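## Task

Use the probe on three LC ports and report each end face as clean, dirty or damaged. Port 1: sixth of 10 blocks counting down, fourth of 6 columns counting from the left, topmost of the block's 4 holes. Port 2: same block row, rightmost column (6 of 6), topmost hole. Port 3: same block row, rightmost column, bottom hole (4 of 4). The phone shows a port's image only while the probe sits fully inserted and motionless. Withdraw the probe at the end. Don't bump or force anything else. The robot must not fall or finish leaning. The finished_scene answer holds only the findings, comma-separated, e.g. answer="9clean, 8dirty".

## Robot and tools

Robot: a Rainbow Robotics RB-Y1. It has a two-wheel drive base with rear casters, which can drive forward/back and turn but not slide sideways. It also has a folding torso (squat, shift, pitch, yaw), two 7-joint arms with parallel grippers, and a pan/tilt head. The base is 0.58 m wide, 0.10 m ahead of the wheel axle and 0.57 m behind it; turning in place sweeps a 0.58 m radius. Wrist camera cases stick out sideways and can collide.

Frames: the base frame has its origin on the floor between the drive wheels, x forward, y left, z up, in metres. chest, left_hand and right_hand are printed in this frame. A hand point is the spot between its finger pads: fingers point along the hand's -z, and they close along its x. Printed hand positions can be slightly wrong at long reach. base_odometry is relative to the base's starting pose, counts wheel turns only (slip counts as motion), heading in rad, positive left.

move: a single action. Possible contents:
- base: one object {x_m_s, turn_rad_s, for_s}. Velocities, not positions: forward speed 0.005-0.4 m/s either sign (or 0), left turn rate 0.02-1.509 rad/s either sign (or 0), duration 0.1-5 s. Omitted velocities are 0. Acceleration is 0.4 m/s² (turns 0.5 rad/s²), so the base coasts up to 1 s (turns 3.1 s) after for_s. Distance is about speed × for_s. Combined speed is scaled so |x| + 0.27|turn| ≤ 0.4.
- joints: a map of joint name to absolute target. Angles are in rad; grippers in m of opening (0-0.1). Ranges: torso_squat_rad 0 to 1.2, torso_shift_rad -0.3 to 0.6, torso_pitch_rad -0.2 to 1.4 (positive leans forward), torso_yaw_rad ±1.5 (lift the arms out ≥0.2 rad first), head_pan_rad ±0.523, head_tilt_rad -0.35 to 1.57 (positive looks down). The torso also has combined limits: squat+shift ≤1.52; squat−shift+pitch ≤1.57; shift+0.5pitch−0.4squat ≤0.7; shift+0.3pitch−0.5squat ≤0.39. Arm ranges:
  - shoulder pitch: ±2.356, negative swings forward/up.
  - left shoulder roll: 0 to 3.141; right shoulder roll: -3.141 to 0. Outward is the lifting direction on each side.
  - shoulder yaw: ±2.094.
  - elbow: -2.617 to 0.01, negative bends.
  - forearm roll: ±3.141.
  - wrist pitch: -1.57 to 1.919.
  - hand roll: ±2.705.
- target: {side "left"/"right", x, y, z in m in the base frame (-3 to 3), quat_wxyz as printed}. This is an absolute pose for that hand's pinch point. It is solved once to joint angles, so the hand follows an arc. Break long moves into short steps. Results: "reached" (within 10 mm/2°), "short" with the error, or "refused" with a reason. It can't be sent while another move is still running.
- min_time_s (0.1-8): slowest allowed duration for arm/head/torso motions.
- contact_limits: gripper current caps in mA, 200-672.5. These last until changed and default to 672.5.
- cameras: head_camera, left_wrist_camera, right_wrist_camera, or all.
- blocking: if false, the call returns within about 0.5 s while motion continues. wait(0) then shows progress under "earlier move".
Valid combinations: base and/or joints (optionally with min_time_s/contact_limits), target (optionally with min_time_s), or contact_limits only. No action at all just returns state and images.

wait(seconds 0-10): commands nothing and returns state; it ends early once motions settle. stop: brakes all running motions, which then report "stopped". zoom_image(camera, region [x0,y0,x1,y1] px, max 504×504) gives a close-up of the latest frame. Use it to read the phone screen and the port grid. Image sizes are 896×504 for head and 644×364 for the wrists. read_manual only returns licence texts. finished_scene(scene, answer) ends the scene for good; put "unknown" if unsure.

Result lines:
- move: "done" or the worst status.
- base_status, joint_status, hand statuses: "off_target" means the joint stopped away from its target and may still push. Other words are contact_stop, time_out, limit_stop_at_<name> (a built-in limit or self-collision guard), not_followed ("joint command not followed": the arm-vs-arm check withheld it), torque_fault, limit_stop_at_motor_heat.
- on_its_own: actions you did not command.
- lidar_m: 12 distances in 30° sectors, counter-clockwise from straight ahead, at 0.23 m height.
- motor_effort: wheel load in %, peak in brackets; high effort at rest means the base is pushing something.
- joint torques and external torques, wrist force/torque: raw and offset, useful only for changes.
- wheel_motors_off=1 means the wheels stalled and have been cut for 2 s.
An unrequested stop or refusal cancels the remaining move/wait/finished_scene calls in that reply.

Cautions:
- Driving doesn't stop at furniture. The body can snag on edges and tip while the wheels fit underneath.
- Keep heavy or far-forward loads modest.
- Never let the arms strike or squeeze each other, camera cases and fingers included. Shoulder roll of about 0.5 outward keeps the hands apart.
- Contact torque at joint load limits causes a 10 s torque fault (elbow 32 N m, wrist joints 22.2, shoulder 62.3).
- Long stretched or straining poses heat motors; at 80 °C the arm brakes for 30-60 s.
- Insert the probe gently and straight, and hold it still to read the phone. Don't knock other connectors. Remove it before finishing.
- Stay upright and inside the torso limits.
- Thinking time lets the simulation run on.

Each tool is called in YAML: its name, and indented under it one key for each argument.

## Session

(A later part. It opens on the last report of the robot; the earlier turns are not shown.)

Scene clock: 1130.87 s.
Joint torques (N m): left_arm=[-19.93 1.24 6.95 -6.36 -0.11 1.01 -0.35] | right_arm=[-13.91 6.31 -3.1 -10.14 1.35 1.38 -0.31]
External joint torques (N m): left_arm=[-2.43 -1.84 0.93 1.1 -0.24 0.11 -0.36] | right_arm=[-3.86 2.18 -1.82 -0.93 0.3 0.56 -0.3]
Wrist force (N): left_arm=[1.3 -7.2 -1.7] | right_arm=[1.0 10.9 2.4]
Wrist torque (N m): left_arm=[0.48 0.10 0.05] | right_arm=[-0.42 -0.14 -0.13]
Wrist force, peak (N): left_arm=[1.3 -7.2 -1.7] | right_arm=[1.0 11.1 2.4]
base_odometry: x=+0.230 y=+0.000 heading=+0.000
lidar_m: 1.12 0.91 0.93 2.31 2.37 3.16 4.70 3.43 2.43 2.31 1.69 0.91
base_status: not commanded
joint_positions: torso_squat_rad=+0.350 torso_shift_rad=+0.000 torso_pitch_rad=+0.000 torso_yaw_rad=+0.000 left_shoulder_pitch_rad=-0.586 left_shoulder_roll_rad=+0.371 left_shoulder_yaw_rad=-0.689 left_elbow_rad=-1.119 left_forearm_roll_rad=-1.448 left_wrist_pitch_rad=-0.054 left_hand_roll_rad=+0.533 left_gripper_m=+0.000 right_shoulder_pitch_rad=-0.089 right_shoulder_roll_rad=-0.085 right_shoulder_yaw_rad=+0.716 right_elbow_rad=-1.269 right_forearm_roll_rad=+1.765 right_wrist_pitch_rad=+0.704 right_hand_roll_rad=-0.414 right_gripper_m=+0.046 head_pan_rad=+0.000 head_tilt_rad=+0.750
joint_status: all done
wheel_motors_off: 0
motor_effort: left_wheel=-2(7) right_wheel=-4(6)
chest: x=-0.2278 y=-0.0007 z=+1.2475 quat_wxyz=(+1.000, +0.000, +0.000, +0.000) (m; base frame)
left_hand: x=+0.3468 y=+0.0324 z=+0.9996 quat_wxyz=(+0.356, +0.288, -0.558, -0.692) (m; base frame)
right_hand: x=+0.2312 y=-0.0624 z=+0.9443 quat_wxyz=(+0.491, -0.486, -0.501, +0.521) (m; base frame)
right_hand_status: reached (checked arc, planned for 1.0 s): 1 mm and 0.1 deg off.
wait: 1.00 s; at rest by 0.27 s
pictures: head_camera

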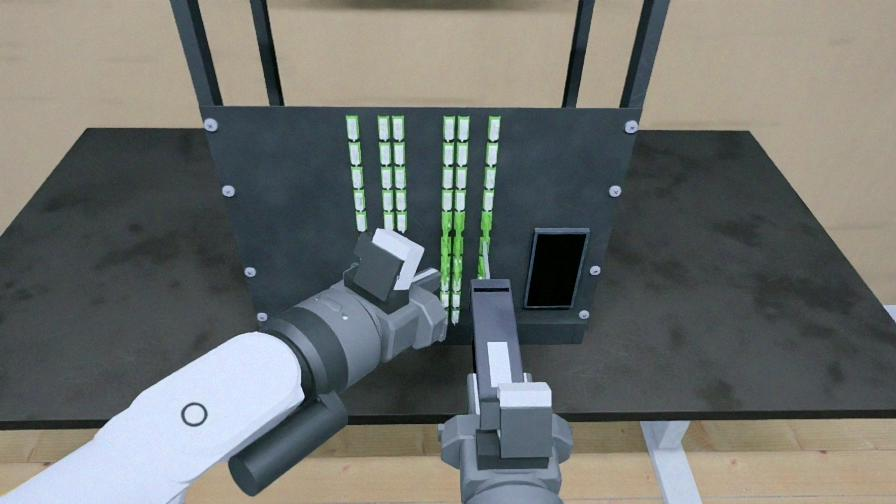

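move:
  target: {"side":"right","x":0.2317,"y":-0.0623,"z":0.9433,"quat_wxyz":[0.49013,-0.48757,-0.50224,0.51942]}
  min_time_s: 1.5
  cameras: []

wait:
  seconds: 1
  cameras: ["head_camera"]

zoom_image:
  camera: "head_camera"
  region: [510, 210, 610, 320]

Scene clock: 1164.23 s.
Joint torques (N m): left_arm=[-19.96 1.18 7.23 -6.41 -0.28 1.12 -0.1] | right_arm=[-13.96 3.11 -0.4 -9.78 1.77 1.51 -0.36]
External joint torques (N m): left_arm=[-2.45 -1.9 1.22 1.05 -0.42 0.22 -0.12] | right_arm=[-3.84 -1 0.91 -0.62 0.71 0.66 -0.36]
Wrist force (N): left_arm=[1.0 -6.9 -1.6] | right_arm=[0.3 9.9 2.5]
Wrist torque (N m): left_arm=[0.44 0.06 0.05] | right_arm=[-0.22 -0.10 -0.11]
Wrist force, peak (N): left_arm=[1.1 -7.2 -1.7] | right_arm=[1.2 11.8 4.3]
move: done
base_odometry: x=+0.230 y=+0.000 heading=+0.000
lidar_m: 1.13 0.91 0.94 2.31 2.37 3.15 4.71 3.44 2.43 2.31 1.70 0.91
base_status: not commanded
joint_positions: torso_squat_rad=+0.350 torso_shift_rad=+0.000 torso_pitch_rad=+0.000 torso_yaw_rad=+0.000 left_shoulder_pitch_rad=-0.586 left_shoulder_roll_rad=+0.371 left_shoulder_yaw_rad=-0.689 left_elbow_rad=-1.119 left_forearm_roll_rad=-1.448 left_wrist_pitch_rad=-0.054 left_hand_roll_rad=+0.533 left_gripper_m=+0.000 right_shoulder_pitch_rad=-0.096 right_shoulder_roll_rad=-0.085 right_shoulder_yaw_rad=+0.721 right_elbow_rad=-1.253 right_forearm_roll_rad=+1.775 right_wrist_pitch_rad=+0.714 right_hand_roll_rad=-0.434 right_gripper_m=+0.046 head_pan_rad=+0.000 head_tilt_rad=+0.750
joint_status: all done
wheel_motors_off: 0
motor_effort: left_wheel=+1(3) right_wheel=-3(4)
chest: x=-0.2279 y=-0.0007 z=+1.2475 quat_wxyz=(+1.000, +0.000, +0.000, +0.000) (m; base frame)
left_hand: x=+0.3467 y=+0.0324 z=+0.9997 quat_wxyz=(+0.356, +0.288, -0.558, -0.692) (m; base frame)
right_hand: x=+0.2314 y=-0.0623 z=+0.9430 quat_wxyz=(+0.491, -0.487, -0.502, +0.520) (m; base frame)
right_hand_status: reached (checked arc, planned for 1.5 s): 0 mm and 0.1 deg off.
pictures: none
No camera images: "cameras" was empty.

Scene clock: 1165.23 s.
Joint torques (N m): left_arm=[-20.23 1.36 6.91 -6.53 -0.03 1.08 -0.2] | right_arm=[-13.87 3.35 -0.37 -9.63 1.74 1.57 -0.46]
External joint torques (N m): left_arm=[-2.73 -1.72 0.9 0.93 -0.17 0.19 -0.22] | right_arm=[-3.76 -0.76 0.94 -0.47 0.68 0.72 -0.45]
Wrist force (N): left_arm=[1.1 -6.9 -1.6] | right_arm=[0.3 9.5 2.4]
Wrist torque (N m): left_arm=[0.45 0.07 0.05] | right_arm=[-0.19 -0.10 -0.11]
Wrist force, peak (N): left_arm=[1.1 -7.1 -1.6] | right_arm=[0.6 10.3 2.1]
base_odometry: x=+0.230 y=+0.000 heading=+0.000
lidar_m: 1.13 0.91 0.94 2.31 2.38 3.15 4.71 3.44 2.43 2.31 1.69 0.91
base_status: not commanded
joint_positions: torso_squat_rad=+0.350 torso_shift_rad=+0.000 torso_pitch_rad=+0.000 torso_yaw_rad=+0.000 left_shoulder_pitch_rad=-0.586 left_shoulder_roll_rad=+0.371 left_shoulder_yaw_rad=-0.689 left_elbow_rad=-1.119 left_forearm_roll_rad=-1.448 left_wrist_pitch_rad=-0.054 left_hand_roll_rad=+0.533 left_gripper_m=+0.000 right_shoulder_pitch_rad=-0.096 right_shoulder_roll_rad=-0.085 right_shoulder_yaw_rad=+0.721 right_elbow_rad=-1.253 right_forearm_roll_rad=+1.775 right_wrist_pitch_rad=+0.714 right_hand_roll_rad=-0.434 right_gripper_m=+0.046 head_pan_rad=+0.000 head_tilt_rad=+0.750
joint_status: all done
wheel_motors_off: 0
motor_effort: left_wheel=-1(3) right_wheel=-3(4)
chest: x=-0.2279 y=-0.0007 z=+1.2475 quat_wxyz=(+1.000, +0.000, +0.000, +0.000) (m; base frame)
left_hand: x=+0.3467 y=+0.0324 z=+0.9997 quat_wxyz=(+0.356, +0.288, -0.558, -0.692) (m; base frame)
right_hand: x=+0.2314 y=-0.0623 z=+0.9430 quat_wxyz=(+0.491, -0.487, -0.502, +0.520) (m; base frame)
right_hand_status: reached (checked arc, planned for 1.5 s): 0 mm and 0.1 deg off.
wait: 1.00 s; at rest by 0.27 s
pictures: head_camera

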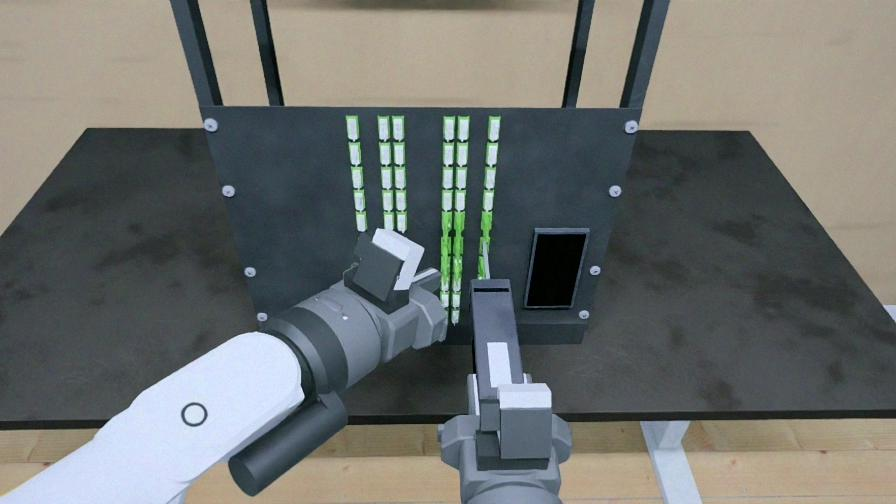

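Scaled by 4.582.

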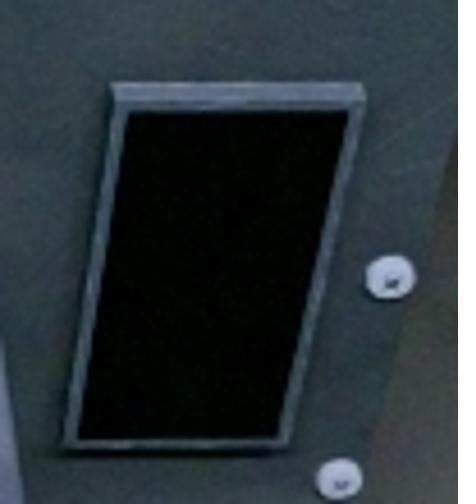

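move:
  target: {"side":"right","x":0.2328,"y":-0.0626,"z":0.9433,"quat_wxyz":[0.48963,-0.48705,-0.50273,0.51991]}
  min_time_s: 1.5
  cameras: []

wait:
  seconds: 1
  cameras: ["head_camera"]

zoom_image:
  camera: "head_camera"
  region: [510, 210, 610, 320]

Scene clock: 1182.90 s.
Joint torques (N m): left_arm=[-20.19 1.16 6.74 -6.44 -0.23 1.14 -0.13] | right_arm=[-14.47 3.62 -2.34 -9.82 1.84 0.54 -0.31]
External joint torques (N m): left_arm=[-2.69 -1.92 0.73 1.02 -0.36 0.24 -0.15] | right_arm=[-4.29 -0.44 -0.99 -0.67 0.79 -0.32 -0.3]
Wrist force (N): left_arm=[1.1 -7.0 -1.7] | right_arm=[-0.6 9.8 3.8]
Wrist torque (N m): left_arm=[0.46 0.07 0.05] | right_arm=[-0.38 0.19 -0.10]
Wrist force, peak (N): left_arm=[1.1 -7.2 -1.7] | right_arm=[-0.7 10.0 3.8]
move: done
base_odometry: x=+0.230 y=+0.000 heading=+0.000
lidar_m: 1.13 0.91 0.94 2.31 2.37 3.15 4.70 3.44 2.44 2.31 1.69 0.91
base_status: not commanded
joint_positions: torso_squat_rad=+0.350 torso_shift_rad=+0.000 torso_pitch_rad=+0.000 torso_yaw_rad=+0.000 left_shoulder_pitch_rad=-0.586 left_shoulder_roll_rad=+0.371 left_shoulder_yaw_rad=-0.689 left_elbow_rad=-1.119 left_forearm_roll_rad=-1.448 left_wrist_pitch_rad=-0.054 left_hand_roll_rad=+0.533 left_gripper_m=+0.000 right_shoulder_pitch_rad=-0.100 right_shoulder_roll_rad=-0.087 right_shoulder_yaw_rad=+0.721 right_elbow_rad=-1.250 right_forearm_roll_rad=+1.775 right_wrist_pitch_rad=+0.712 right_hand_roll_rad=-0.438 right_gripper_m=+0.046 head_pan_rad=+0.000 head_tilt_rad=+0.750
joint_status: all done
wheel_motors_off: 0
motor_effort: left_wheel=+2(2) right_wheel=-3(4)
chest: x=-0.2279 y=-0.0007 z=+1.2475 quat_wxyz=(+1.000, +0.000, +0.000, +0.000) (m; base frame)
left_hand: x=+0.3467 y=+0.0323 z=+0.9997 quat_wxyz=(+0.356, +0.288, -0.558, -0.692) (m; base frame)
right_hand: x=+0.2324 y=-0.0625 z=+0.9429 quat_wxyz=(+0.490, -0.487, -0.502, +0.520) (m; base frame)
right_hand_status: reached (checked arc, planned for 1.5 s): 1 mm and 0.1 deg off.
pictures: none
No camera images: "cameras" was empty.

Scene clock: 1183.90 s.
Joint torques (N m): left_arm=[-19.86 1.48 7.43 -6.53 -0.26 1.03 -0.38] | right_arm=[-14.61 3.31 -2.06 -9.75 1.83 0.65 -0.33]
External joint torques (N m): left_arm=[-2.36 -1.59 1.42 0.93 -0.4 0.14 -0.4] | right_arm=[-4.43 -0.75 -0.72 -0.6 0.78 -0.2 -0.32]
Wrist force (N): left_arm=[1.2 -6.7 -1.7] | right_arm=[-0.4 8.8 4.4]
Wrist torque (N m): left_arm=[0.43 0.09 0.05] | right_arm=[-0.36 0.20 -0.11]
Wrist force, peak (N): left_arm=[1.1 -7.1 -1.7] | right_arm=[-0.7 9.9 3.9]
base_odometry: x=+0.230 y=+0.000 heading=+0.000
lidar_m: 1.13 0.91 0.93 2.31 2.37 3.16 4.70 3.44 2.43 2.31 1.69 0.90
base_status: not commanded
joint_positions: torso_squat_rad=+0.350 torso_shift_rad=+0.000 torso_pitch_rad=+0.000 torso_yaw_rad=+0.000 left_shoulder_pitch_rad=-0.586 left_shoulder_roll_rad=+0.371 left_shoulder_yaw_rad=-0.689 left_elbow_rad=-1.119 left_forearm_roll_rad=-1.448 left_wrist_pitch_rad=-0.054 left_hand_roll_rad=+0.533 left_gripper_m=+0.000 right_shoulder_pitch_rad=-0.100 right_shoulder_roll_rad=-0.087 right_shoulder_yaw_rad=+0.721 right_elbow_rad=-1.250 right_forearm_roll_rad=+1.775 right_wrist_pitch_rad=+0.712 right_hand_roll_rad=-0.438 right_gripper_m=+0.046 head_pan_rad=+0.000 head_tilt_rad=+0.750
joint_status: all done
wheel_motors_off: 0
motor_effort: left_wheel=-2(2) right_wheel=-3(4)
chest: x=-0.2279 y=-0.0007 z=+1.2475 quat_wxyz=(+1.000, +0.000, +0.000, +0.000) (m; base frame)
left_hand: x=+0.3467 y=+0.0323 z=+0.9997 quat_wxyz=(+0.356, +0.288, -0.558, -0.692) (m; base frame)
right_hand: x=+0.2324 y=-0.0625 z=+0.9429 quat_wxyz=(+0.490, -0.487, -0.502, +0.520) (m; base frame)
right_hand_status: reached (checked arc, planned for 1.5 s): 1 mm and 0.1 deg off.
wait: 1.00 s; at rest by 0.27 s
pictures: head_camera

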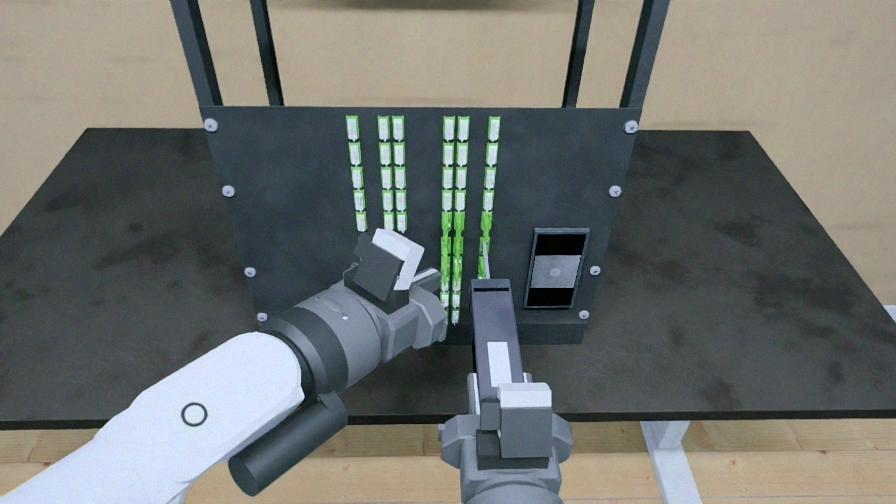

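Scaled by 4.582.

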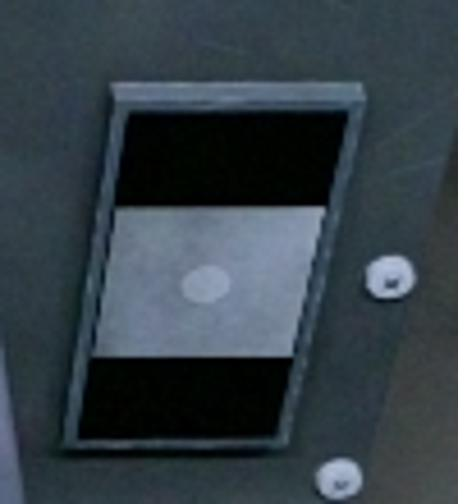

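zoom_image:
  camera: "head_camera"
  region: [524, 250, 588, 294]

zoom_image:
  camera: "head_camera"
  region: [542, 262, 570, 282]

Scaled by 7.875.

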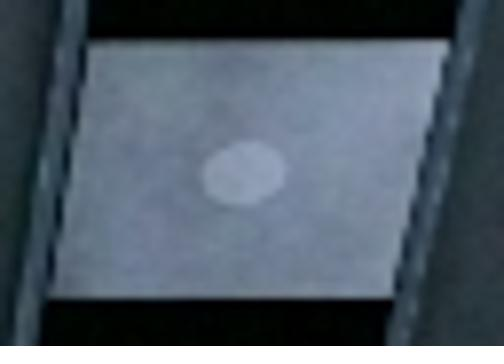

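Scaled by 18.000.

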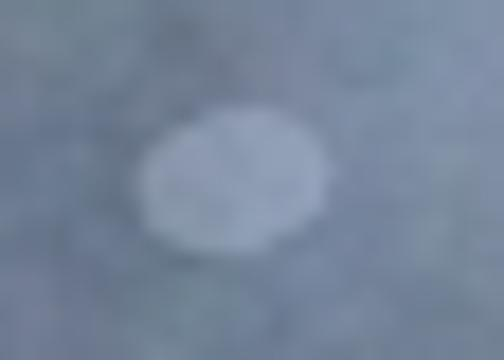

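move:
  cameras: ["left_wrist_camera", "right_wrist_camera"]

zoom_image:
  camera: "left_wrist_camera"
  region: [330, 120, 410, 210]

zoom_image:
  camera: "left_wrist_camera"
  region: [258, 150, 288, 194]

zoom_image:
  camera: "right_wrist_camera"
  region: [395, 0, 500, 80]

Scene clock: 1196.83 s.
Joint torques (N m): left_arm=[-20.27 1.23 7.27 -6.46 -0.11 1.05 -0.37] | right_arm=[-14.52 3.62 -2.41 -9.75 1.89 0.54 -0.34]
External joint torques (N m): left_arm=[-2.77 -1.84 1.26 1 -0.25 0.15 -0.38] | right_arm=[-4.34 -0.44 -1.06 -0.6 0.84 -0.32 -0.33]
Wrist force (N): left_arm=[1.1 -7.0 -1.7] | right_arm=[-0.6 9.2 3.9]
Wrist torque (N m): left_arm=[0.47 0.07 0.06] | right_arm=[-0.33 0.19 -0.12]
Wrist force, peak (N): left_arm=[1.4 -7.2 -1.8] | right_arm=[-0.9 10.0 3.8]
base_odometry: x=+0.230 y=+0.000 heading=+0.000
lidar_m: 1.12 0.91 0.94 2.31 2.38 3.16 4.70 3.43 2.44 2.31 1.69 0.91
base_status: not commanded
joint_positions: torso_squat_rad=+0.350 torso_shift_rad=+0.000 torso_pitch_rad=+0.000 torso_yaw_rad=+0.000 left_shoulder_pitch_rad=-0.586 left_shoulder_roll_rad=+0.371 left_shoulder_yaw_rad=-0.689 left_elbow_rad=-1.119 left_forearm_roll_rad=-1.448 left_wrist_pitch_rad=-0.054 left_hand_roll_rad=+0.533 left_gripper_m=+0.000 right_shoulder_pitch_rad=-0.100 right_shoulder_roll_rad=-0.087 right_shoulder_yaw_rad=+0.721 right_elbow_rad=-1.250 right_forearm_roll_rad=+1.775 right_wrist_pitch_rad=+0.712 right_hand_roll_rad=-0.438 right_gripper_m=+0.046 head_pan_rad=+0.000 head_tilt_rad=+0.750
joint_status: all done
wheel_motors_off: 0
motor_effort: left_wheel=+2(2) right_wheel=-4(4)
chest: x=-0.2279 y=-0.0007 z=+1.2475 quat_wxyz=(+1.000, +0.000, +0.000, +0.000) (m; base frame)
left_hand: x=+0.3467 y=+0.0323 z=+0.9997 quat_wxyz=(+0.356, +0.288, -0.558, -0.692) (m; base frame)
right_hand: x=+0.2324 y=-0.0625 z=+0.9429 quat_wxyz=(+0.490, -0.487, -0.502, +0.520) (m; base frame)
right_hand_status: reached (checked arc, planned for 1.5 s): 1 mm and 0.1 deg off.
pictures: left_wrist_camera, right_wrist_camera

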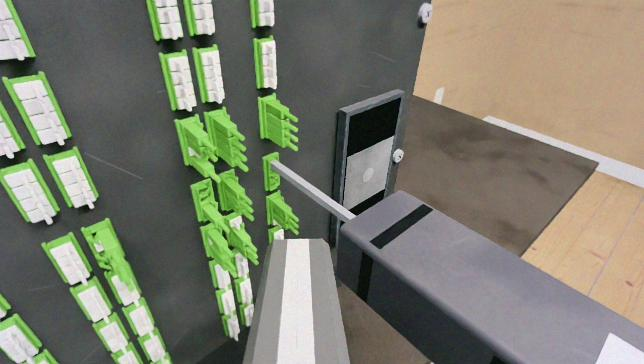

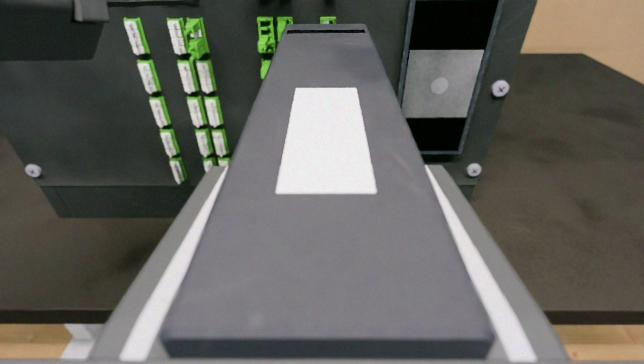

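Scaled by 5.600 from the camera's 644x364 image, which has a finer 828x468 frame.

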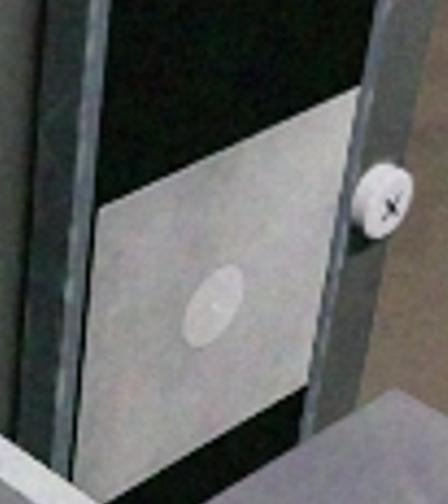

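Scaled by 11.455 from the camera's 644x364 image, which has a finer 828x468 frame.

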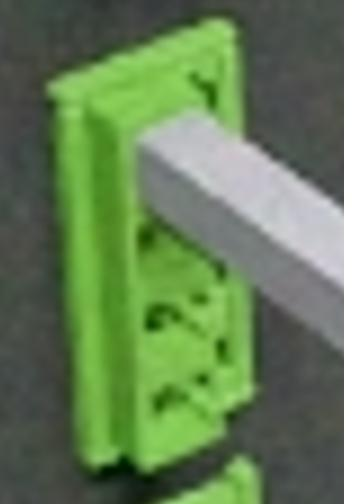

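Scaled by 4.800 from the camera's 644x364 image, which has a finer 828x468 frame.

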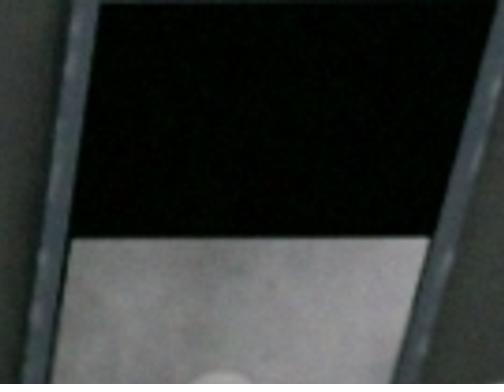

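The right wrist camera sees the phone well. Zoom there.

zoom_image:
  camera: "right_wrist_camera"
  region: [400, 46, 488, 122]

zoom_image:
  camera: "right_wrist_camera"
  region: [420, 68, 460, 104]

zoom_image:
  camera: "right_wrist_camera"
  region: [428, 76, 450, 96]

Scaled by 5.727 from the camera's 644x364 image, which has a finer 828x468 frame.

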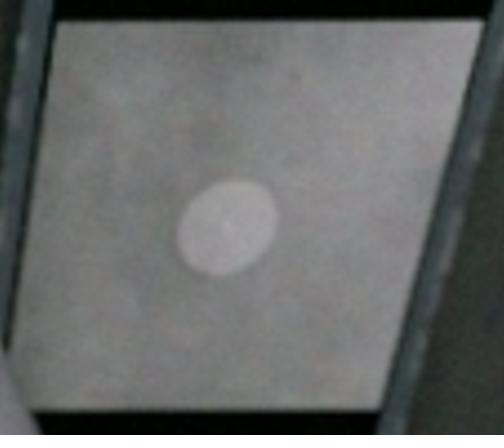

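Scaled by 12.600 from the camera's 644x364 image, which has a finer 828x468 frame.

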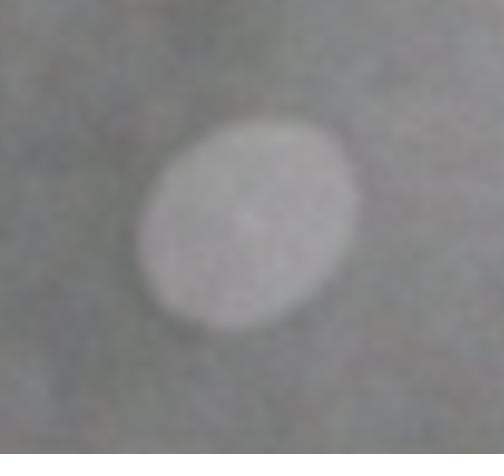

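Scaled by 22.909 from the camera's 644x364 image, which has a finer 828x468 frame.

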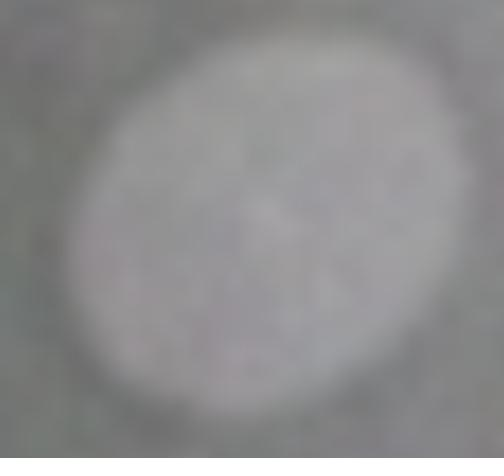

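move:
  target: {"side":"right","x":0.2300,"y":-0.0628,"z":0.9432,"quat_wxyz":[0.48963,-0.48705,-0.50273,0.51991]}
  min_time_s: 1.5
  cameras: []

move:
  target: {"side":"right","x":0.2280,"y":-0.0629,"z":0.9432,"quat_wxyz":[0.48963,-0.48705,-0.50273,0.51991]}
  min_time_s: 1.5
  cameras: []

Scene clock: 1215.07 s.
Joint torques (N m): left_arm=[-20.16 1.11 7.27 -6.47 -0.23 1.02 -0.38] | right_arm=[-10.97 3.5 0.05 -12.11 2.01 1.58 0.31]
External joint torques (N m): left_arm=[-2.66 -1.97 1.26 0.99 -0.36 0.13 -0.39] | right_arm=[-0.93 -0.57 1.38 -2.96 0.95 0.73 0.32]
Wrist force (N): left_arm=[1.1 -6.9 -1.6] | right_arm=[0.5 9.4 0.1]
Wrist torque (N m): left_arm=[0.46 0.07 0.06] | right_arm=[-0.08 -0.06 -0.10]
Wrist force, peak (N): left_arm=[1.1 -7.2 -1.7] | right_arm=[0.6 11.1 -6.7]
move: done
base_odometry: x=+0.230 y=+0.000 heading=+0.000
lidar_m: 1.13 0.91 0.94 2.31 2.38 3.15 4.71 3.43 2.43 2.31 1.70 0.91
base_status: not commanded
joint_positions: torso_squat_rad=+0.350 torso_shift_rad=+0.000 torso_pitch_rad=+0.000 torso_yaw_rad=+0.000 left_shoulder_pitch_rad=-0.586 left_shoulder_roll_rad=+0.371 left_shoulder_yaw_rad=-0.689 left_elbow_rad=-1.119 left_forearm_roll_rad=-1.448 left_wrist_pitch_rad=-0.054 left_hand_roll_rad=+0.533 left_gripper_m=+0.000 right_shoulder_pitch_rad=-0.092 right_shoulder_roll_rad=-0.089 right_shoulder_yaw_rad=+0.724 right_elbow_rad=-1.259 right_forearm_roll_rad=+1.777 right_wrist_pitch_rad=+0.713 right_hand_roll_rad=-0.436 right_gripper_m=+0.046 head_pan_rad=+0.000 head_tilt_rad=+0.750
joint_status: all done
wheel_motors_off: 0
motor_effort: left_wheel=+2(3) right_wheel=-3(4)
chest: x=-0.2279 y=-0.0007 z=+1.2475 quat_wxyz=(+1.000, +0.000, +0.000, +0.000) (m; base frame)
left_hand: x=+0.3468 y=+0.0323 z=+0.9997 quat_wxyz=(+0.356, +0.288, -0.558, -0.692) (m; base frame)
right_hand: x=+0.2300 y=-0.0628 z=+0.9429 quat_wxyz=(+0.490, -0.487, -0.503, +0.520) (m; base frame)
right_hand_status: reached (checked arc, planned for 1.5 s): 0 mm and 0.0 deg off.
pictures: none
No camera images: "cameras" was empty.

Scene clock: 1216.90 s.
Joint torques (N m): left_arm=[-19.61 1.43 7.37 -6.31 -0.18 0.98 -0.31] | right_arm=[-10.78 3.41 -0.13 -12.25 1.98 1.69 0.32]
External joint torques (N m): left_arm=[-2.11 -1.65 1.35 1.15 -0.32 0.08 -0.32] | right_arm=[-0.87 -0.67 1.18 -3.09 0.92 0.84 0.32]
Wrist force (N): left_arm=[0.9 -7.0 -1.7] | right_arm=[0.7 9.7 -0.1]
Wrist torque (N m): left_arm=[0.47 0.05 0.05] | right_arm=[-0.06 -0.05 -0.10]
Wrist force, peak (N): left_arm=[1.1 -7.2 -1.6] | right_arm=[0.5 10.8 -0.3]
move: done
base_odometry: x=+0.230 y=+0.000 heading=+0.000
lidar_m: 1.13 0.91 0.93 2.31 2.37 3.15 4.71 3.43 2.43 2.31 1.70 0.90
base_status: not commanded
joint_positions: torso_squat_rad=+0.350 torso_shift_rad=+0.000 torso_pitch_rad=+0.000 torso_yaw_rad=+0.000 left_shoulder_pitch_rad=-0.586 left_shoulder_roll_rad=+0.371 left_shoulder_yaw_rad=-0.689 left_elbow_rad=-1.119 left_forearm_roll_rad=-1.448 left_wrist_pitch_rad=-0.054 left_hand_roll_rad=+0.533 left_gripper_m=+0.000 right_shoulder_pitch_rad=-0.085 right_shoulder_roll_rad=-0.091 right_shoulder_yaw_rad=+0.726 right_elbow_rad=-1.267 right_forearm_roll_rad=+1.778 right_wrist_pitch_rad=+0.714 right_hand_roll_rad=-0.433 right_gripper_m=+0.046 head_pan_rad=+0.000 head_tilt_rad=+0.750
joint_status: all done
wheel_motors_off: 0
motor_effort: left_wheel=-1(4) right_wheel=-3(4)
chest: x=-0.2279 y=-0.0007 z=+1.2475 quat_wxyz=(+1.000, +0.000, +0.000, +0.000) (m; base frame)
left_hand: x=+0.3468 y=+0.0323 z=+0.9997 quat_wxyz=(+0.356, +0.288, -0.558, -0.692) (m; base frame)
right_hand: x=+0.2280 y=-0.0629 z=+0.9429 quat_wxyz=(+0.490, -0.487, -0.503, +0.520) (m; base frame)
right_hand_status: reached (checked arc, planned for 1.5 s): 0 mm and 0.0 deg off.
pictures: none
No camera images: "cameras" was empty.

move:
  target: {"side":"right","x":0.2240,"y":-0.0631,"z":0.9433,"quat_wxyz":[0.48963,-0.48705,-0.50273,0.51991]}
  min_time_s: 1.5
  cameras: []

move:
  target: {"side":"right","x":0.2200,"y":-0.0633,"z":0.9434,"quat_wxyz":[0.48963,-0.48705,-0.50273,0.51991]}
  min_time_s: 1.5
  cameras: ["right_wrist_camera"]

zoom_image:
  camera: "right_wrist_camera"
  region: [312, 0, 342, 30]

move:
  target: {"side":"right","x":0.2160,"y":-0.0635,"z":0.9435,"quat_wxyz":[0.48963,-0.48705,-0.50273,0.51991]}
  min_time_s: 1.5
  cameras: ["left_wrist_camera","right_wrist_camera"]

zoom_image:
  camera: "left_wrist_camera"
  region: [258, 150, 288, 194]

zoom_image:
  camera: "right_wrist_camera"
  region: [312, 0, 342, 30]

Scene clock: 1234.97 s.
Joint torques (N m): left_arm=[-20 1.25 7.09 -6.46 -0.11 1.05 -0.25] | right_arm=[-10.37 3.26 -0.15 -12.27 2.04 1.87 0.28]
External joint torques (N m): left_arm=[-2.49 -1.83 1.07 1 -0.24 0.16 -0.26] | right_arm=[-0.7 -0.83 1.11 -3.09 0.97 1.04 0.29]
Wrist force (N): left_arm=[1.3 -7.0 -1.8] | right_arm=[0.6 10.1 -0.3]
Wrist torque (N m): left_arm=[0.47 0.10 0.05] | right_arm=[0.03 -0.18 -0.10]
Wrist force, peak (N): left_arm=[1.2 -7.2 -1.7] | right_arm=[0.7 11.2 -1.1]
move: done
base_odometry: x=+0.230 y=+0.000 heading=+0.000
lidar_m: 1.13 0.91 0.94 2.31 2.38 3.16 4.70 3.44 2.42 2.31 1.69 0.90
base_status: not commanded
joint_positions: torso_squat_rad=+0.350 torso_shift_rad=+0.000 torso_pitch_rad=+0.000 torso_yaw_rad=+0.000 left_shoulder_pitch_rad=-0.586 left_shoulder_roll_rad=+0.371 left_shoulder_yaw_rad=-0.689 left_elbow_rad=-1.119 left_forearm_roll_rad=-1.448 left_wrist_pitch_rad=-0.054 left_hand_roll_rad=+0.533 left_gripper_m=+0.000 right_shoulder_pitch_rad=-0.071 right_shoulder_roll_rad=-0.094 right_shoulder_yaw_rad=+0.730 right_elbow_rad=-1.282 right_forearm_roll_rad=+1.779 right_wrist_pitch_rad=+0.716 right_hand_roll_rad=-0.428 right_gripper_m=+0.046 head_pan_rad=+0.000 head_tilt_rad=+0.750
joint_status: all done
wheel_motors_off: 0
motor_effort: left_wheel=-1(4) right_wheel=-3(4)
chest: x=-0.2279 y=-0.0007 z=+1.2475 quat_wxyz=(+1.000, +0.000, +0.000, +0.000) (m; base frame)
left_hand: x=+0.3468 y=+0.0323 z=+0.9997 quat_wxyz=(+0.356, +0.288, -0.558, -0.692) (m; base frame)
right_hand: x=+0.2240 y=-0.0631 z=+0.9430 quat_wxyz=(+0.490, -0.487, -0.503, +0.520) (m; base frame)
right_hand_status: reached (checked arc, planned for 1.5 s): 0 mm and 0.0 deg off.
pictures: none
No camera images: "cameras" was empty.

Scene clock: 1236.80 s.
Joint torques (N m): left_arm=[-20.14 1.31 7.05 -6.41 -0.19 1.02 -0.22] | right_arm=[-10.48 3.15 -0.02 -12.55 2.09 2.04 0.45]
External joint torques (N m): left_arm=[-2.63 -1.77 1.04 1.05 -0.33 0.12 -0.23] | right_arm=[-1.05 -0.96 1.2 -3.35 1.02 1.22 0.45]
Wrist force (N): left_arm=[1.3 -6.8 -1.7] | right_arm=[1.1 10.2 -0.4]
Wrist torque (N m): left_arm=[0.45 0.08 0.06] | right_arm=[0.07 -0.20 -0.08]
Wrist force, peak (N): left_arm=[1.1 -7.2 -1.7] | right_arm=[1.0 11.7 -1.3]
move: done
base_odometry: x=+0.230 y=+0.000 heading=+0.000
lidar_m: 1.13 0.91 0.94 2.31 2.37 3.15 4.70 3.44 2.43 2.31 1.68 0.90
base_status: not commanded
joint_positions: torso_squat_rad=+0.350 torso_shift_rad=+0.000 torso_pitch_rad=+0.000 torso_yaw_rad=+0.000 left_shoulder_pitch_rad=-0.586 left_shoulder_roll_rad=+0.371 left_shoulder_yaw_rad=-0.689 left_elbow_rad=-1.119 left_forearm_roll_rad=-1.448 left_wrist_pitch_rad=-0.054 left_hand_roll_rad=+0.533 left_gripper_m=+0.000 right_shoulder_pitch_rad=-0.057 right_shoulder_roll_rad=-0.098 right_shoulder_yaw_rad=+0.734 right_elbow_rad=-1.297 right_forearm_roll_rad=+1.781 right_wrist_pitch_rad=+0.718 right_hand_roll_rad=-0.423 right_gripper_m=+0.046 head_pan_rad=+0.000 head_tilt_rad=+0.750
joint_status: all done
wheel_motors_off: 0
motor_effort: left_wheel=+2(3) right_wheel=-3(3)
chest: x=-0.2279 y=-0.0007 z=+1.2475 quat_wxyz=(+1.000, +0.000, +0.000, +0.000) (m; base frame)
left_hand: x=+0.3468 y=+0.0323 z=+0.9997 quat_wxyz=(+0.356, +0.288, -0.558, -0.692) (m; base frame)
right_hand: x=+0.2200 y=-0.0632 z=+0.9430 quat_wxyz=(+0.490, -0.487, -0.503, +0.520) (m; base frame)
right_hand_status: reached (checked arc, planned for 1.5 s): 0 mm and 0.0 deg off.
pictures: right_wrist_camera

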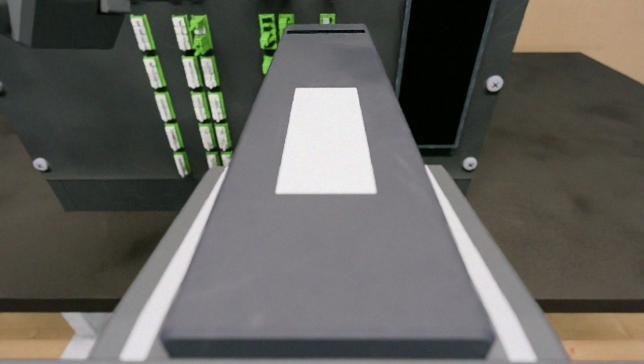

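Scaled by 16.800 from the camera's 644x364 image, which has a finer 828x468 frame.

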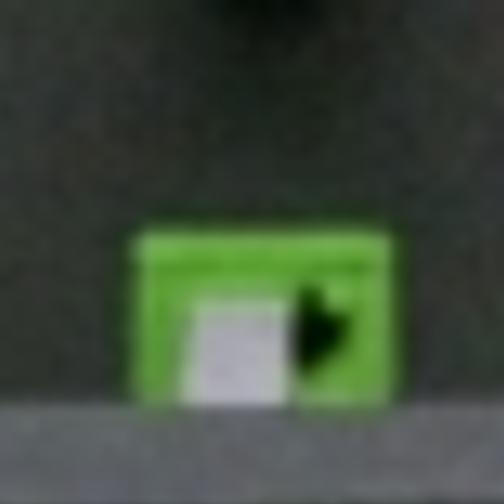

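Scene clock: 1238.63 s.
Joint torques (N m): left_arm=[-20.04 1.26 7.47 -6.46 -0.16 0.93 -0.24] | right_arm=[-9.62 3.35 0.32 -11.86 1.86 1.39 0.31]
External joint torques (N m): left_arm=[-2.54 -1.82 1.45 1 -0.3 0.04 -0.25] | right_arm=[-0.42 -0.77 1.5 -2.65 0.79 0.57 0.31]
Wrist force (N): left_arm=[1.1 -6.9 -1.7] | right_arm=[0.3 9.3 0.1]
Wrist torque (N m): left_arm=[0.46 0.07 0.05] | right_arm=[-0.23 0.04 -0.09]
Wrist force, peak (N): left_arm=[1.1 -7.1 -1.9] | right_arm=[0.8 11.2 -0.9]
move: done
base_odometry: x=+0.230 y=+0.000 heading=+0.000
lidar_m: 1.13 0.91 0.93 2.31 2.38 3.15 4.70 3.44 2.43 2.31 1.70 0.90
base_status: not commanded
joint_positions: torso_squat_rad=+0.350 torso_shift_rad=+0.000 torso_pitch_rad=+0.000 torso_yaw_rad=+0.000 left_shoulder_pitch_rad=-0.586 left_shoulder_roll_rad=+0.371 left_shoulder_yaw_rad=-0.689 left_elbow_rad=-1.119 left_forearm_roll_rad=-1.448 left_wrist_pitch_rad=-0.054 left_hand_roll_rad=+0.533 left_gripper_m=+0.000 right_shoulder_pitch_rad=-0.044 right_shoulder_roll_rad=-0.102 right_shoulder_yaw_rad=+0.739 right_elbow_rad=-1.312 right_forearm_roll_rad=+1.783 right_wrist_pitch_rad=+0.720 right_hand_roll_rad=-0.418 right_gripper_m=+0.046 head_pan_rad=+0.000 head_tilt_rad=+0.750
joint_status: all done
wheel_motors_off: 0
motor_effort: left_wheel=+1(3) right_wheel=-3(3)
chest: x=-0.2279 y=-0.0007 z=+1.2475 quat_wxyz=(+1.000, +0.000, +0.000, +0.000) (m; base frame)
left_hand: x=+0.3468 y=+0.0323 z=+0.9997 quat_wxyz=(+0.356, +0.288, -0.558, -0.692) (m; base frame)
right_hand: x=+0.2161 y=-0.0635 z=+0.9433 quat_wxyz=(+0.490, -0.487, -0.503, +0.520) (m; base frame)
right_hand_status: reached (checked arc, planned for 1.5 s): 0 mm and 0.0 deg off.
pictures: left_wrist_camera, right_wrist_camera

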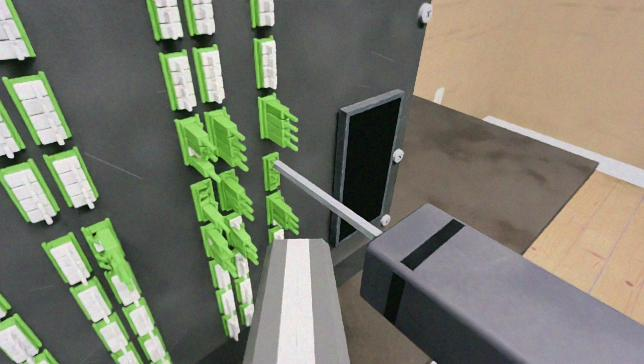

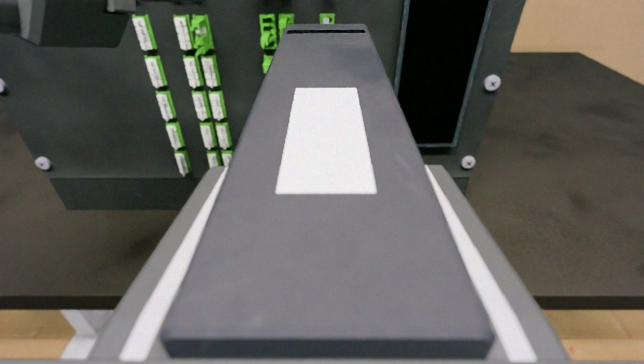

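Scaled by 11.455 from the camera's 644x364 image, which has a finer 828x468 frame.

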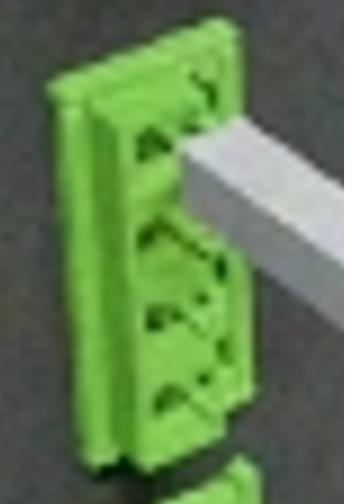

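Scaled by 16.800 from the camera's 644x364 image, which has a finer 828x468 frame.

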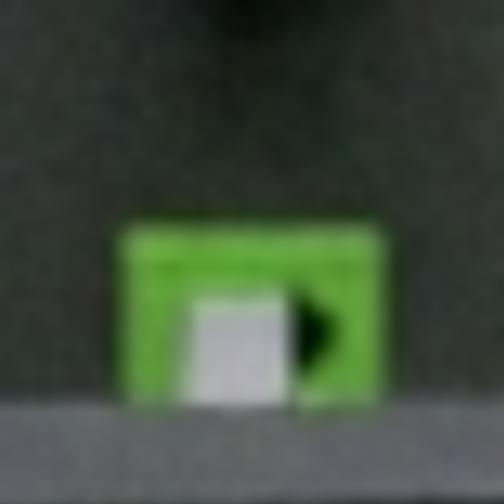

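move:
  target: {"side":"right","x":0.2120,"y":-0.0636,"z":0.9400,"quat_wxyz":[0.48963,-0.48705,-0.50273,0.51991]}
  min_time_s: 1.5
  cameras: []

move:
  target: {"side":"right","x":0.2110,"y":-0.0638,"z":0.9300,"quat_wxyz":[0.48963,-0.48705,-0.50273,0.51991]}
  min_time_s: 2
  cameras: ["left_wrist_camera"]

zoom_image:
  camera: "left_wrist_camera"
  region: [258, 150, 288, 194]

move:
  target: {"side":"right","x":0.2110,"y":-0.0640,"z":0.9220,"quat_wxyz":[0.48963,-0.48705,-0.50273,0.51991]}
  min_time_s: 2
  cameras: ["left_wrist_camera","right_wrist_camera"]

zoom_image:
  camera: "left_wrist_camera"
  region: [258, 150, 288, 194]

zoom_image:
  camera: "right_wrist_camera"
  region: [312, 0, 342, 30]

Scene clock: 1268.67 s.
Joint torques (N m): left_arm=[-19.93 1.23 7.32 -6.25 -0.09 1.1 -0.27] | right_arm=[-9.27 3.77 0.28 -9.74 1.88 1.38 -0.38]
External joint torques (N m): left_arm=[-2.43 -1.85 1.3 1.21 -0.23 0.2 -0.28] | right_arm=[-0.26 -0.34 1.43 -0.59 0.8 0.53 -0.37]
Wrist force (N): left_arm=[1.0 -6.9 -1.7] | right_arm=[0.0 9.3 0.2]
Wrist torque (N m): left_arm=[0.45 0.06 0.06] | right_arm=[-0.24 0.00 -0.07]
Wrist force, peak (N): left_arm=[1.1 -7.2 -1.9] | right_arm=[0.2 9.8 0.1]
move: done
base_odometry: x=+0.230 y=+0.000 heading=+0.000
lidar_m: 1.13 0.91 0.94 2.31 2.37 3.15 4.70 3.44 2.42 2.32 1.68 0.90
base_status: not commanded
joint_positions: torso_squat_rad=+0.350 torso_shift_rad=+0.000 torso_pitch_rad=+0.000 torso_yaw_rad=+0.000 left_shoulder_pitch_rad=-0.586 left_shoulder_roll_rad=+0.371 left_shoulder_yaw_rad=-0.689 left_elbow_rad=-1.119 left_forearm_roll_rad=-1.448 left_wrist_pitch_rad=-0.054 left_hand_roll_rad=+0.533 left_gripper_m=+0.000 right_shoulder_pitch_rad=-0.038 right_shoulder_roll_rad=-0.104 right_shoulder_yaw_rad=+0.749 right_elbow_rad=-1.306 right_forearm_roll_rad=+1.794 right_wrist_pitch_rad=+0.731 right_hand_roll_rad=-0.433 right_gripper_m=+0.046 head_pan_rad=+0.000 head_tilt_rad=+0.750
joint_status: all done
wheel_motors_off: 0
motor_effort: left_wheel=+2(4) right_wheel=-3(4)
chest: x=-0.2279 y=-0.0007 z=+1.2475 quat_wxyz=(+1.000, +0.000, +0.000, +0.000) (m; base frame)
left_hand: x=+0.3468 y=+0.0323 z=+0.9997 quat_wxyz=(+0.356, +0.288, -0.558, -0.692) (m; base frame)
right_hand: x=+0.2121 y=-0.0635 z=+0.9401 quat_wxyz=(+0.490, -0.487, -0.503, +0.520) (m; base frame)
right_hand_status: reached (checked arc, planned for 1.5 s): 0 mm and 0.0 deg off.
pictures: none
No camera images: "cameras" was empty.

Scene clock: 1271.00 s.
Joint torques (N m): left_arm=[-19.88 1.04 6.83 -6.47 -0.12 0.91 -0.22] | right_arm=[-11.96 6.69 0.32 -9.32 1.79 1.47 -0.38]
External joint torques (N m): left_arm=[-2.38 -2.04 0.82 0.99 -0.26 0.02 -0.23] | right_arm=[-2.88 2.64 1.53 -0.36 0.72 0.53 -0.37]
Wrist force (N): left_arm=[1.0 -6.9 -1.7] | right_arm=[0.2 9.5 0.0]
Wrist torque (N m): left_arm=[0.44 0.07 0.06] | right_arm=[-0.25 0.00 -0.09]
Wrist force, peak (N): left_arm=[1.2 -7.2 -1.7] | right_arm=[0.1 9.8 0.3]
move: done
base_odometry: x=+0.230 y=+0.000 heading=+0.000
lidar_m: 1.12 0.91 0.94 2.31 2.38 3.15 4.70 3.44 2.43 2.31 1.69 0.91
base_status: not commanded
joint_positions: torso_squat_rad=+0.350 torso_shift_rad=+0.000 torso_pitch_rad=+0.000 torso_yaw_rad=+0.000 left_shoulder_pitch_rad=-0.586 left_shoulder_roll_rad=+0.371 left_shoulder_yaw_rad=-0.689 left_elbow_rad=-1.119 left_forearm_roll_rad=-1.448 left_wrist_pitch_rad=-0.054 left_hand_roll_rad=+0.533 left_gripper_m=+0.000 right_shoulder_pitch_rad=-0.052 right_shoulder_roll_rad=-0.104 right_shoulder_yaw_rad=+0.763 right_elbow_rad=-1.255 right_forearm_roll_rad=+1.816 right_wrist_pitch_rad=+0.753 right_hand_roll_rad=-0.482 right_gripper_m=+0.046 head_pan_rad=+0.000 head_tilt_rad=+0.750
joint_status: all done
wheel_motors_off: 0
motor_effort: left_wheel=+1(4) right_wheel=-3(4)
chest: x=-0.2279 y=-0.0007 z=+1.2475 quat_wxyz=(+1.000, +0.000, +0.000, +0.000) (m; base frame)
left_hand: x=+0.3468 y=+0.0323 z=+0.9997 quat_wxyz=(+0.356, +0.288, -0.558, -0.692) (m; base frame)
right_hand: x=+0.2106 y=-0.0644 z=+0.9301 quat_wxyz=(+0.490, -0.487, -0.502, +0.521) (m; base frame)
right_hand_status: reached (checked arc, planned for 2.0 s): 1 mm and 0.2 deg off.
pictures: left_wrist_camera

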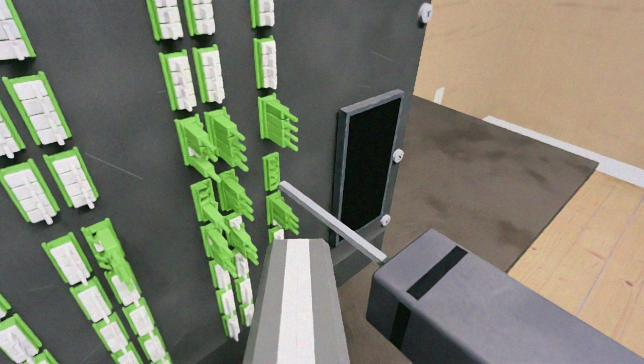

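Scaled by 11.455 from the camera's 644x364 image, which has a finer 828x468 frame.

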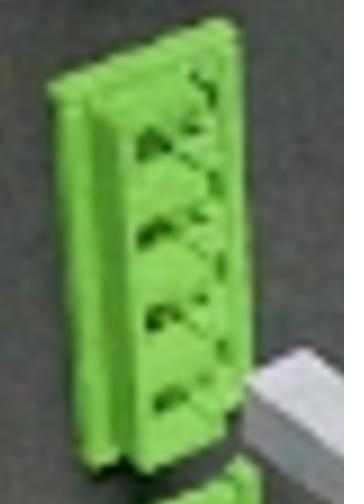

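Scene clock: 1273.33 s.
Joint torques (N m): left_arm=[-20.09 1.38 7.12 -6.49 -0.04 1.04 -0.22] | right_arm=[-12.26 6.4 -0.08 -9.24 1.88 1.6 -0.31]
External joint torques (N m): left_arm=[-2.59 -1.7 1.11 0.97 -0.17 0.14 -0.23] | right_arm=[-3.03 2.36 1.17 -0.46 0.82 0.59 -0.3]
Wrist force (N): left_arm=[1.1 -6.9 -1.6] | right_arm=[0.1 9.3 0.0]
Wrist torque (N m): left_arm=[0.46 0.06 0.05] | right_arm=[-0.25 0.00 -0.09]
Wrist force, peak (N): left_arm=[1.1 -7.1 -1.7] | right_arm=[0.2 9.7 0.0]
move: done
base_odometry: x=+0.230 y=+0.000 heading=+0.000
lidar_m: 1.12 0.91 0.94 2.32 2.38 3.16 4.71 3.44 2.43 2.31 1.69 0.90
base_status: not commanded
joint_positions: torso_squat_rad=+0.350 torso_shift_rad=+0.000 torso_pitch_rad=+0.000 torso_yaw_rad=+0.000 left_shoulder_pitch_rad=-0.586 left_shoulder_roll_rad=+0.371 left_shoulder_yaw_rad=-0.689 left_elbow_rad=-1.119 left_forearm_roll_rad=-1.448 left_wrist_pitch_rad=-0.054 left_hand_roll_rad=+0.533 left_gripper_m=+0.000 right_shoulder_pitch_rad=-0.070 right_shoulder_roll_rad=-0.099 right_shoulder_yaw_rad=+0.774 right_elbow_rad=-1.202 right_forearm_roll_rad=+1.836 right_wrist_pitch_rad=+0.774 right_hand_roll_rad=-0.529 right_gripper_m=+0.046 head_pan_rad=+0.000 head_tilt_rad=+0.750
joint_status: all done
wheel_motors_off: 0
motor_effort: left_wheel=+0(3) right_wheel=-3(4)
chest: x=-0.2279 y=-0.0007 z=+1.2475 quat_wxyz=(+1.000, +0.000, +0.000, +0.000) (m; base frame)
left_hand: x=+0.3468 y=+0.0323 z=+0.9997 quat_wxyz=(+0.356, +0.288, -0.558, -0.692) (m; base frame)
right_hand: x=+0.2107 y=-0.0646 z=+0.9221 quat_wxyz=(+0.490, -0.486, -0.502, +0.521) (m; base frame)
right_hand_status: reached (checked arc, planned for 2.0 s): 1 mm and 0.2 deg off.
pictures: left_wrist_camera, right_wrist_camera

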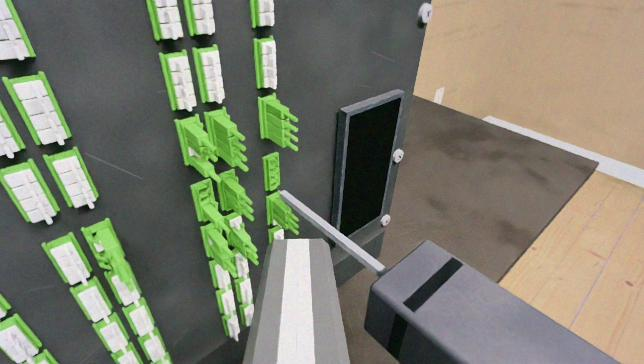

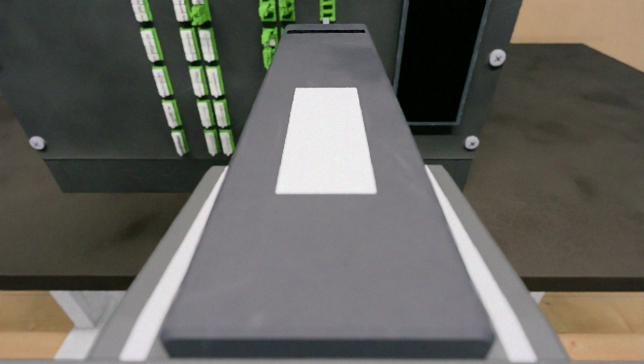

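Scaled by 11.455 from the camera's 644x364 image, which has a finer 828x468 frame.

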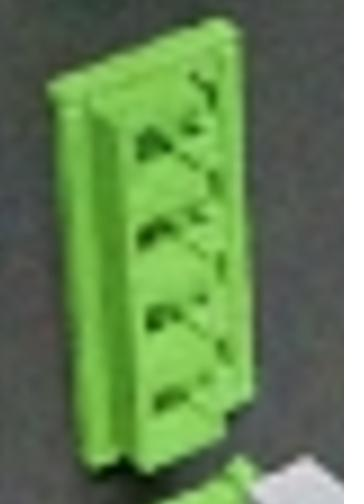

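Scaled by 16.800 from the camera's 644x364 image, which has a finer 828x468 frame.

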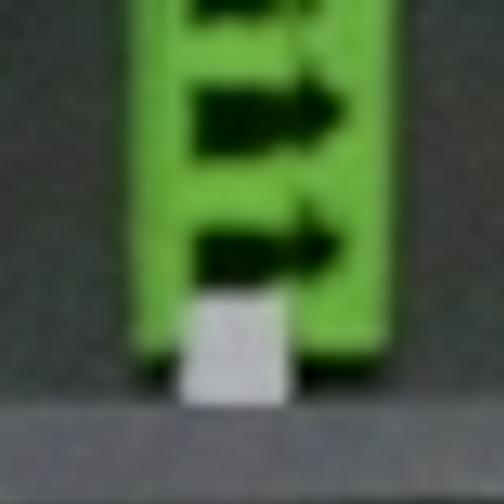

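move:
  target: {"side":"right","x":0.2160,"y":-0.0634,"z":0.9236,"quat_wxyz":[0.48963,-0.48705,-0.50273,0.51991]}
  min_time_s: 1.5
  cameras: ["left_wrist_camera","right_wrist_camera"]

zoom_image:
  camera: "left_wrist_camera"
  region: [258, 150, 288, 194]

zoom_image:
  camera: "right_wrist_camera"
  region: [312, 0, 342, 30]

Scene clock: 1294.83 s.
Joint torques (N m): left_arm=[-20.12 1.29 7.41 -6.43 -0.15 1.08 -0.15] | right_arm=[-12.35 6.66 -1.82 -9.22 1.47 1.17 -0.39]
External joint torques (N m): left_arm=[-2.62 -1.79 1.4 1.03 -0.28 0.19 -0.16] | right_arm=[-2.83 2.6 -0.53 -0.45 0.41 0.15 -0.38]
Wrist force (N): left_arm=[1.2 -7.0 -1.6] | right_arm=[0.4 9.6 0.3]
Wrist torque (N m): left_arm=[0.46 0.09 0.05] | right_arm=[-0.26 0.06 -0.10]
Wrist force, peak (N): left_arm=[1.0 -7.2 -1.8] | right_arm=[0.2 9.9 0.0]
move: done
base_odometry: x=+0.230 y=+0.000 heading=+0.000
lidar_m: 1.13 0.91 0.94 2.31 2.37 3.16 4.70 3.44 2.43 2.31 1.69 0.90
base_status: not commanded
joint_positions: torso_squat_rad=+0.350 torso_shift_rad=+0.000 torso_pitch_rad=+0.000 torso_yaw_rad=+0.000 left_shoulder_pitch_rad=-0.586 left_shoulder_roll_rad=+0.371 left_shoulder_yaw_rad=-0.689 left_elbow_rad=-1.119 left_forearm_roll_rad=-1.448 left_wrist_pitch_rad=-0.054 left_hand_roll_rad=+0.533 left_gripper_m=+0.000 right_shoulder_pitch_rad=-0.086 right_shoulder_roll_rad=-0.093 right_shoulder_yaw_rad=+0.769 right_elbow_rad=-1.187 right_forearm_roll_rad=+1.835 right_wrist_pitch_rad=+0.772 right_hand_roll_rad=-0.533 right_gripper_m=+0.046 head_pan_rad=+0.000 head_tilt_rad=+0.750
joint_status: all done
wheel_motors_off: 0
motor_effort: left_wheel=+1(2) right_wheel=-3(3)
chest: x=-0.2279 y=-0.0007 z=+1.2475 quat_wxyz=(+1.000, +0.000, +0.000, +0.000) (m; base frame)
left_hand: x=+0.3468 y=+0.0323 z=+0.9997 quat_wxyz=(+0.356, +0.288, -0.558, -0.692) (m; base frame)
right_hand: x=+0.2156 y=-0.0636 z=+0.9233 quat_wxyz=(+0.490, -0.487, -0.502, +0.520) (m; base frame)
right_hand_status: reached (checked arc, planned for 1.5 s): 1 mm and 0.1 deg off.
pictures: left_wrist_camera, right_wrist_camera

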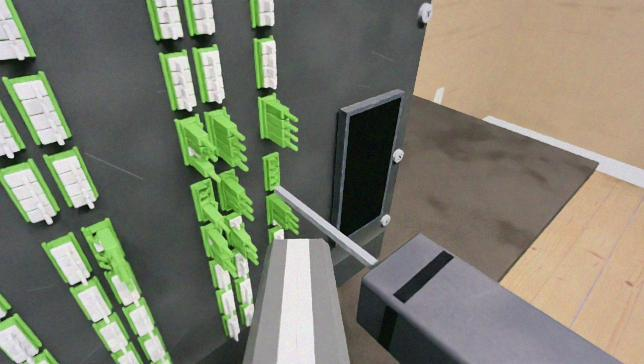

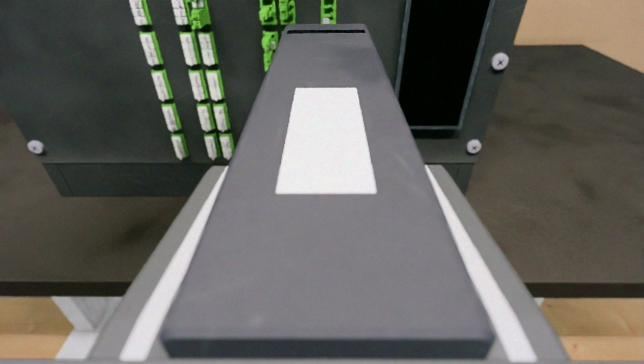

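Scaled by 11.455 from the camera's 644x364 image, which has a finer 828x468 frame.

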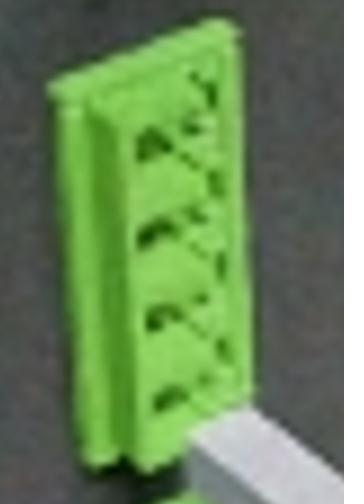

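Scaled by 16.800 from the camera's 644x364 image, which has a finer 828x468 frame.

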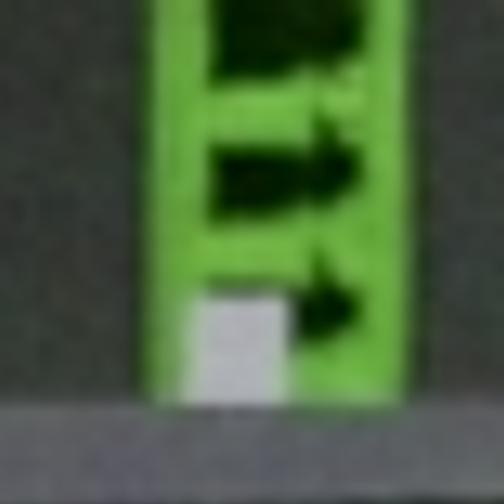

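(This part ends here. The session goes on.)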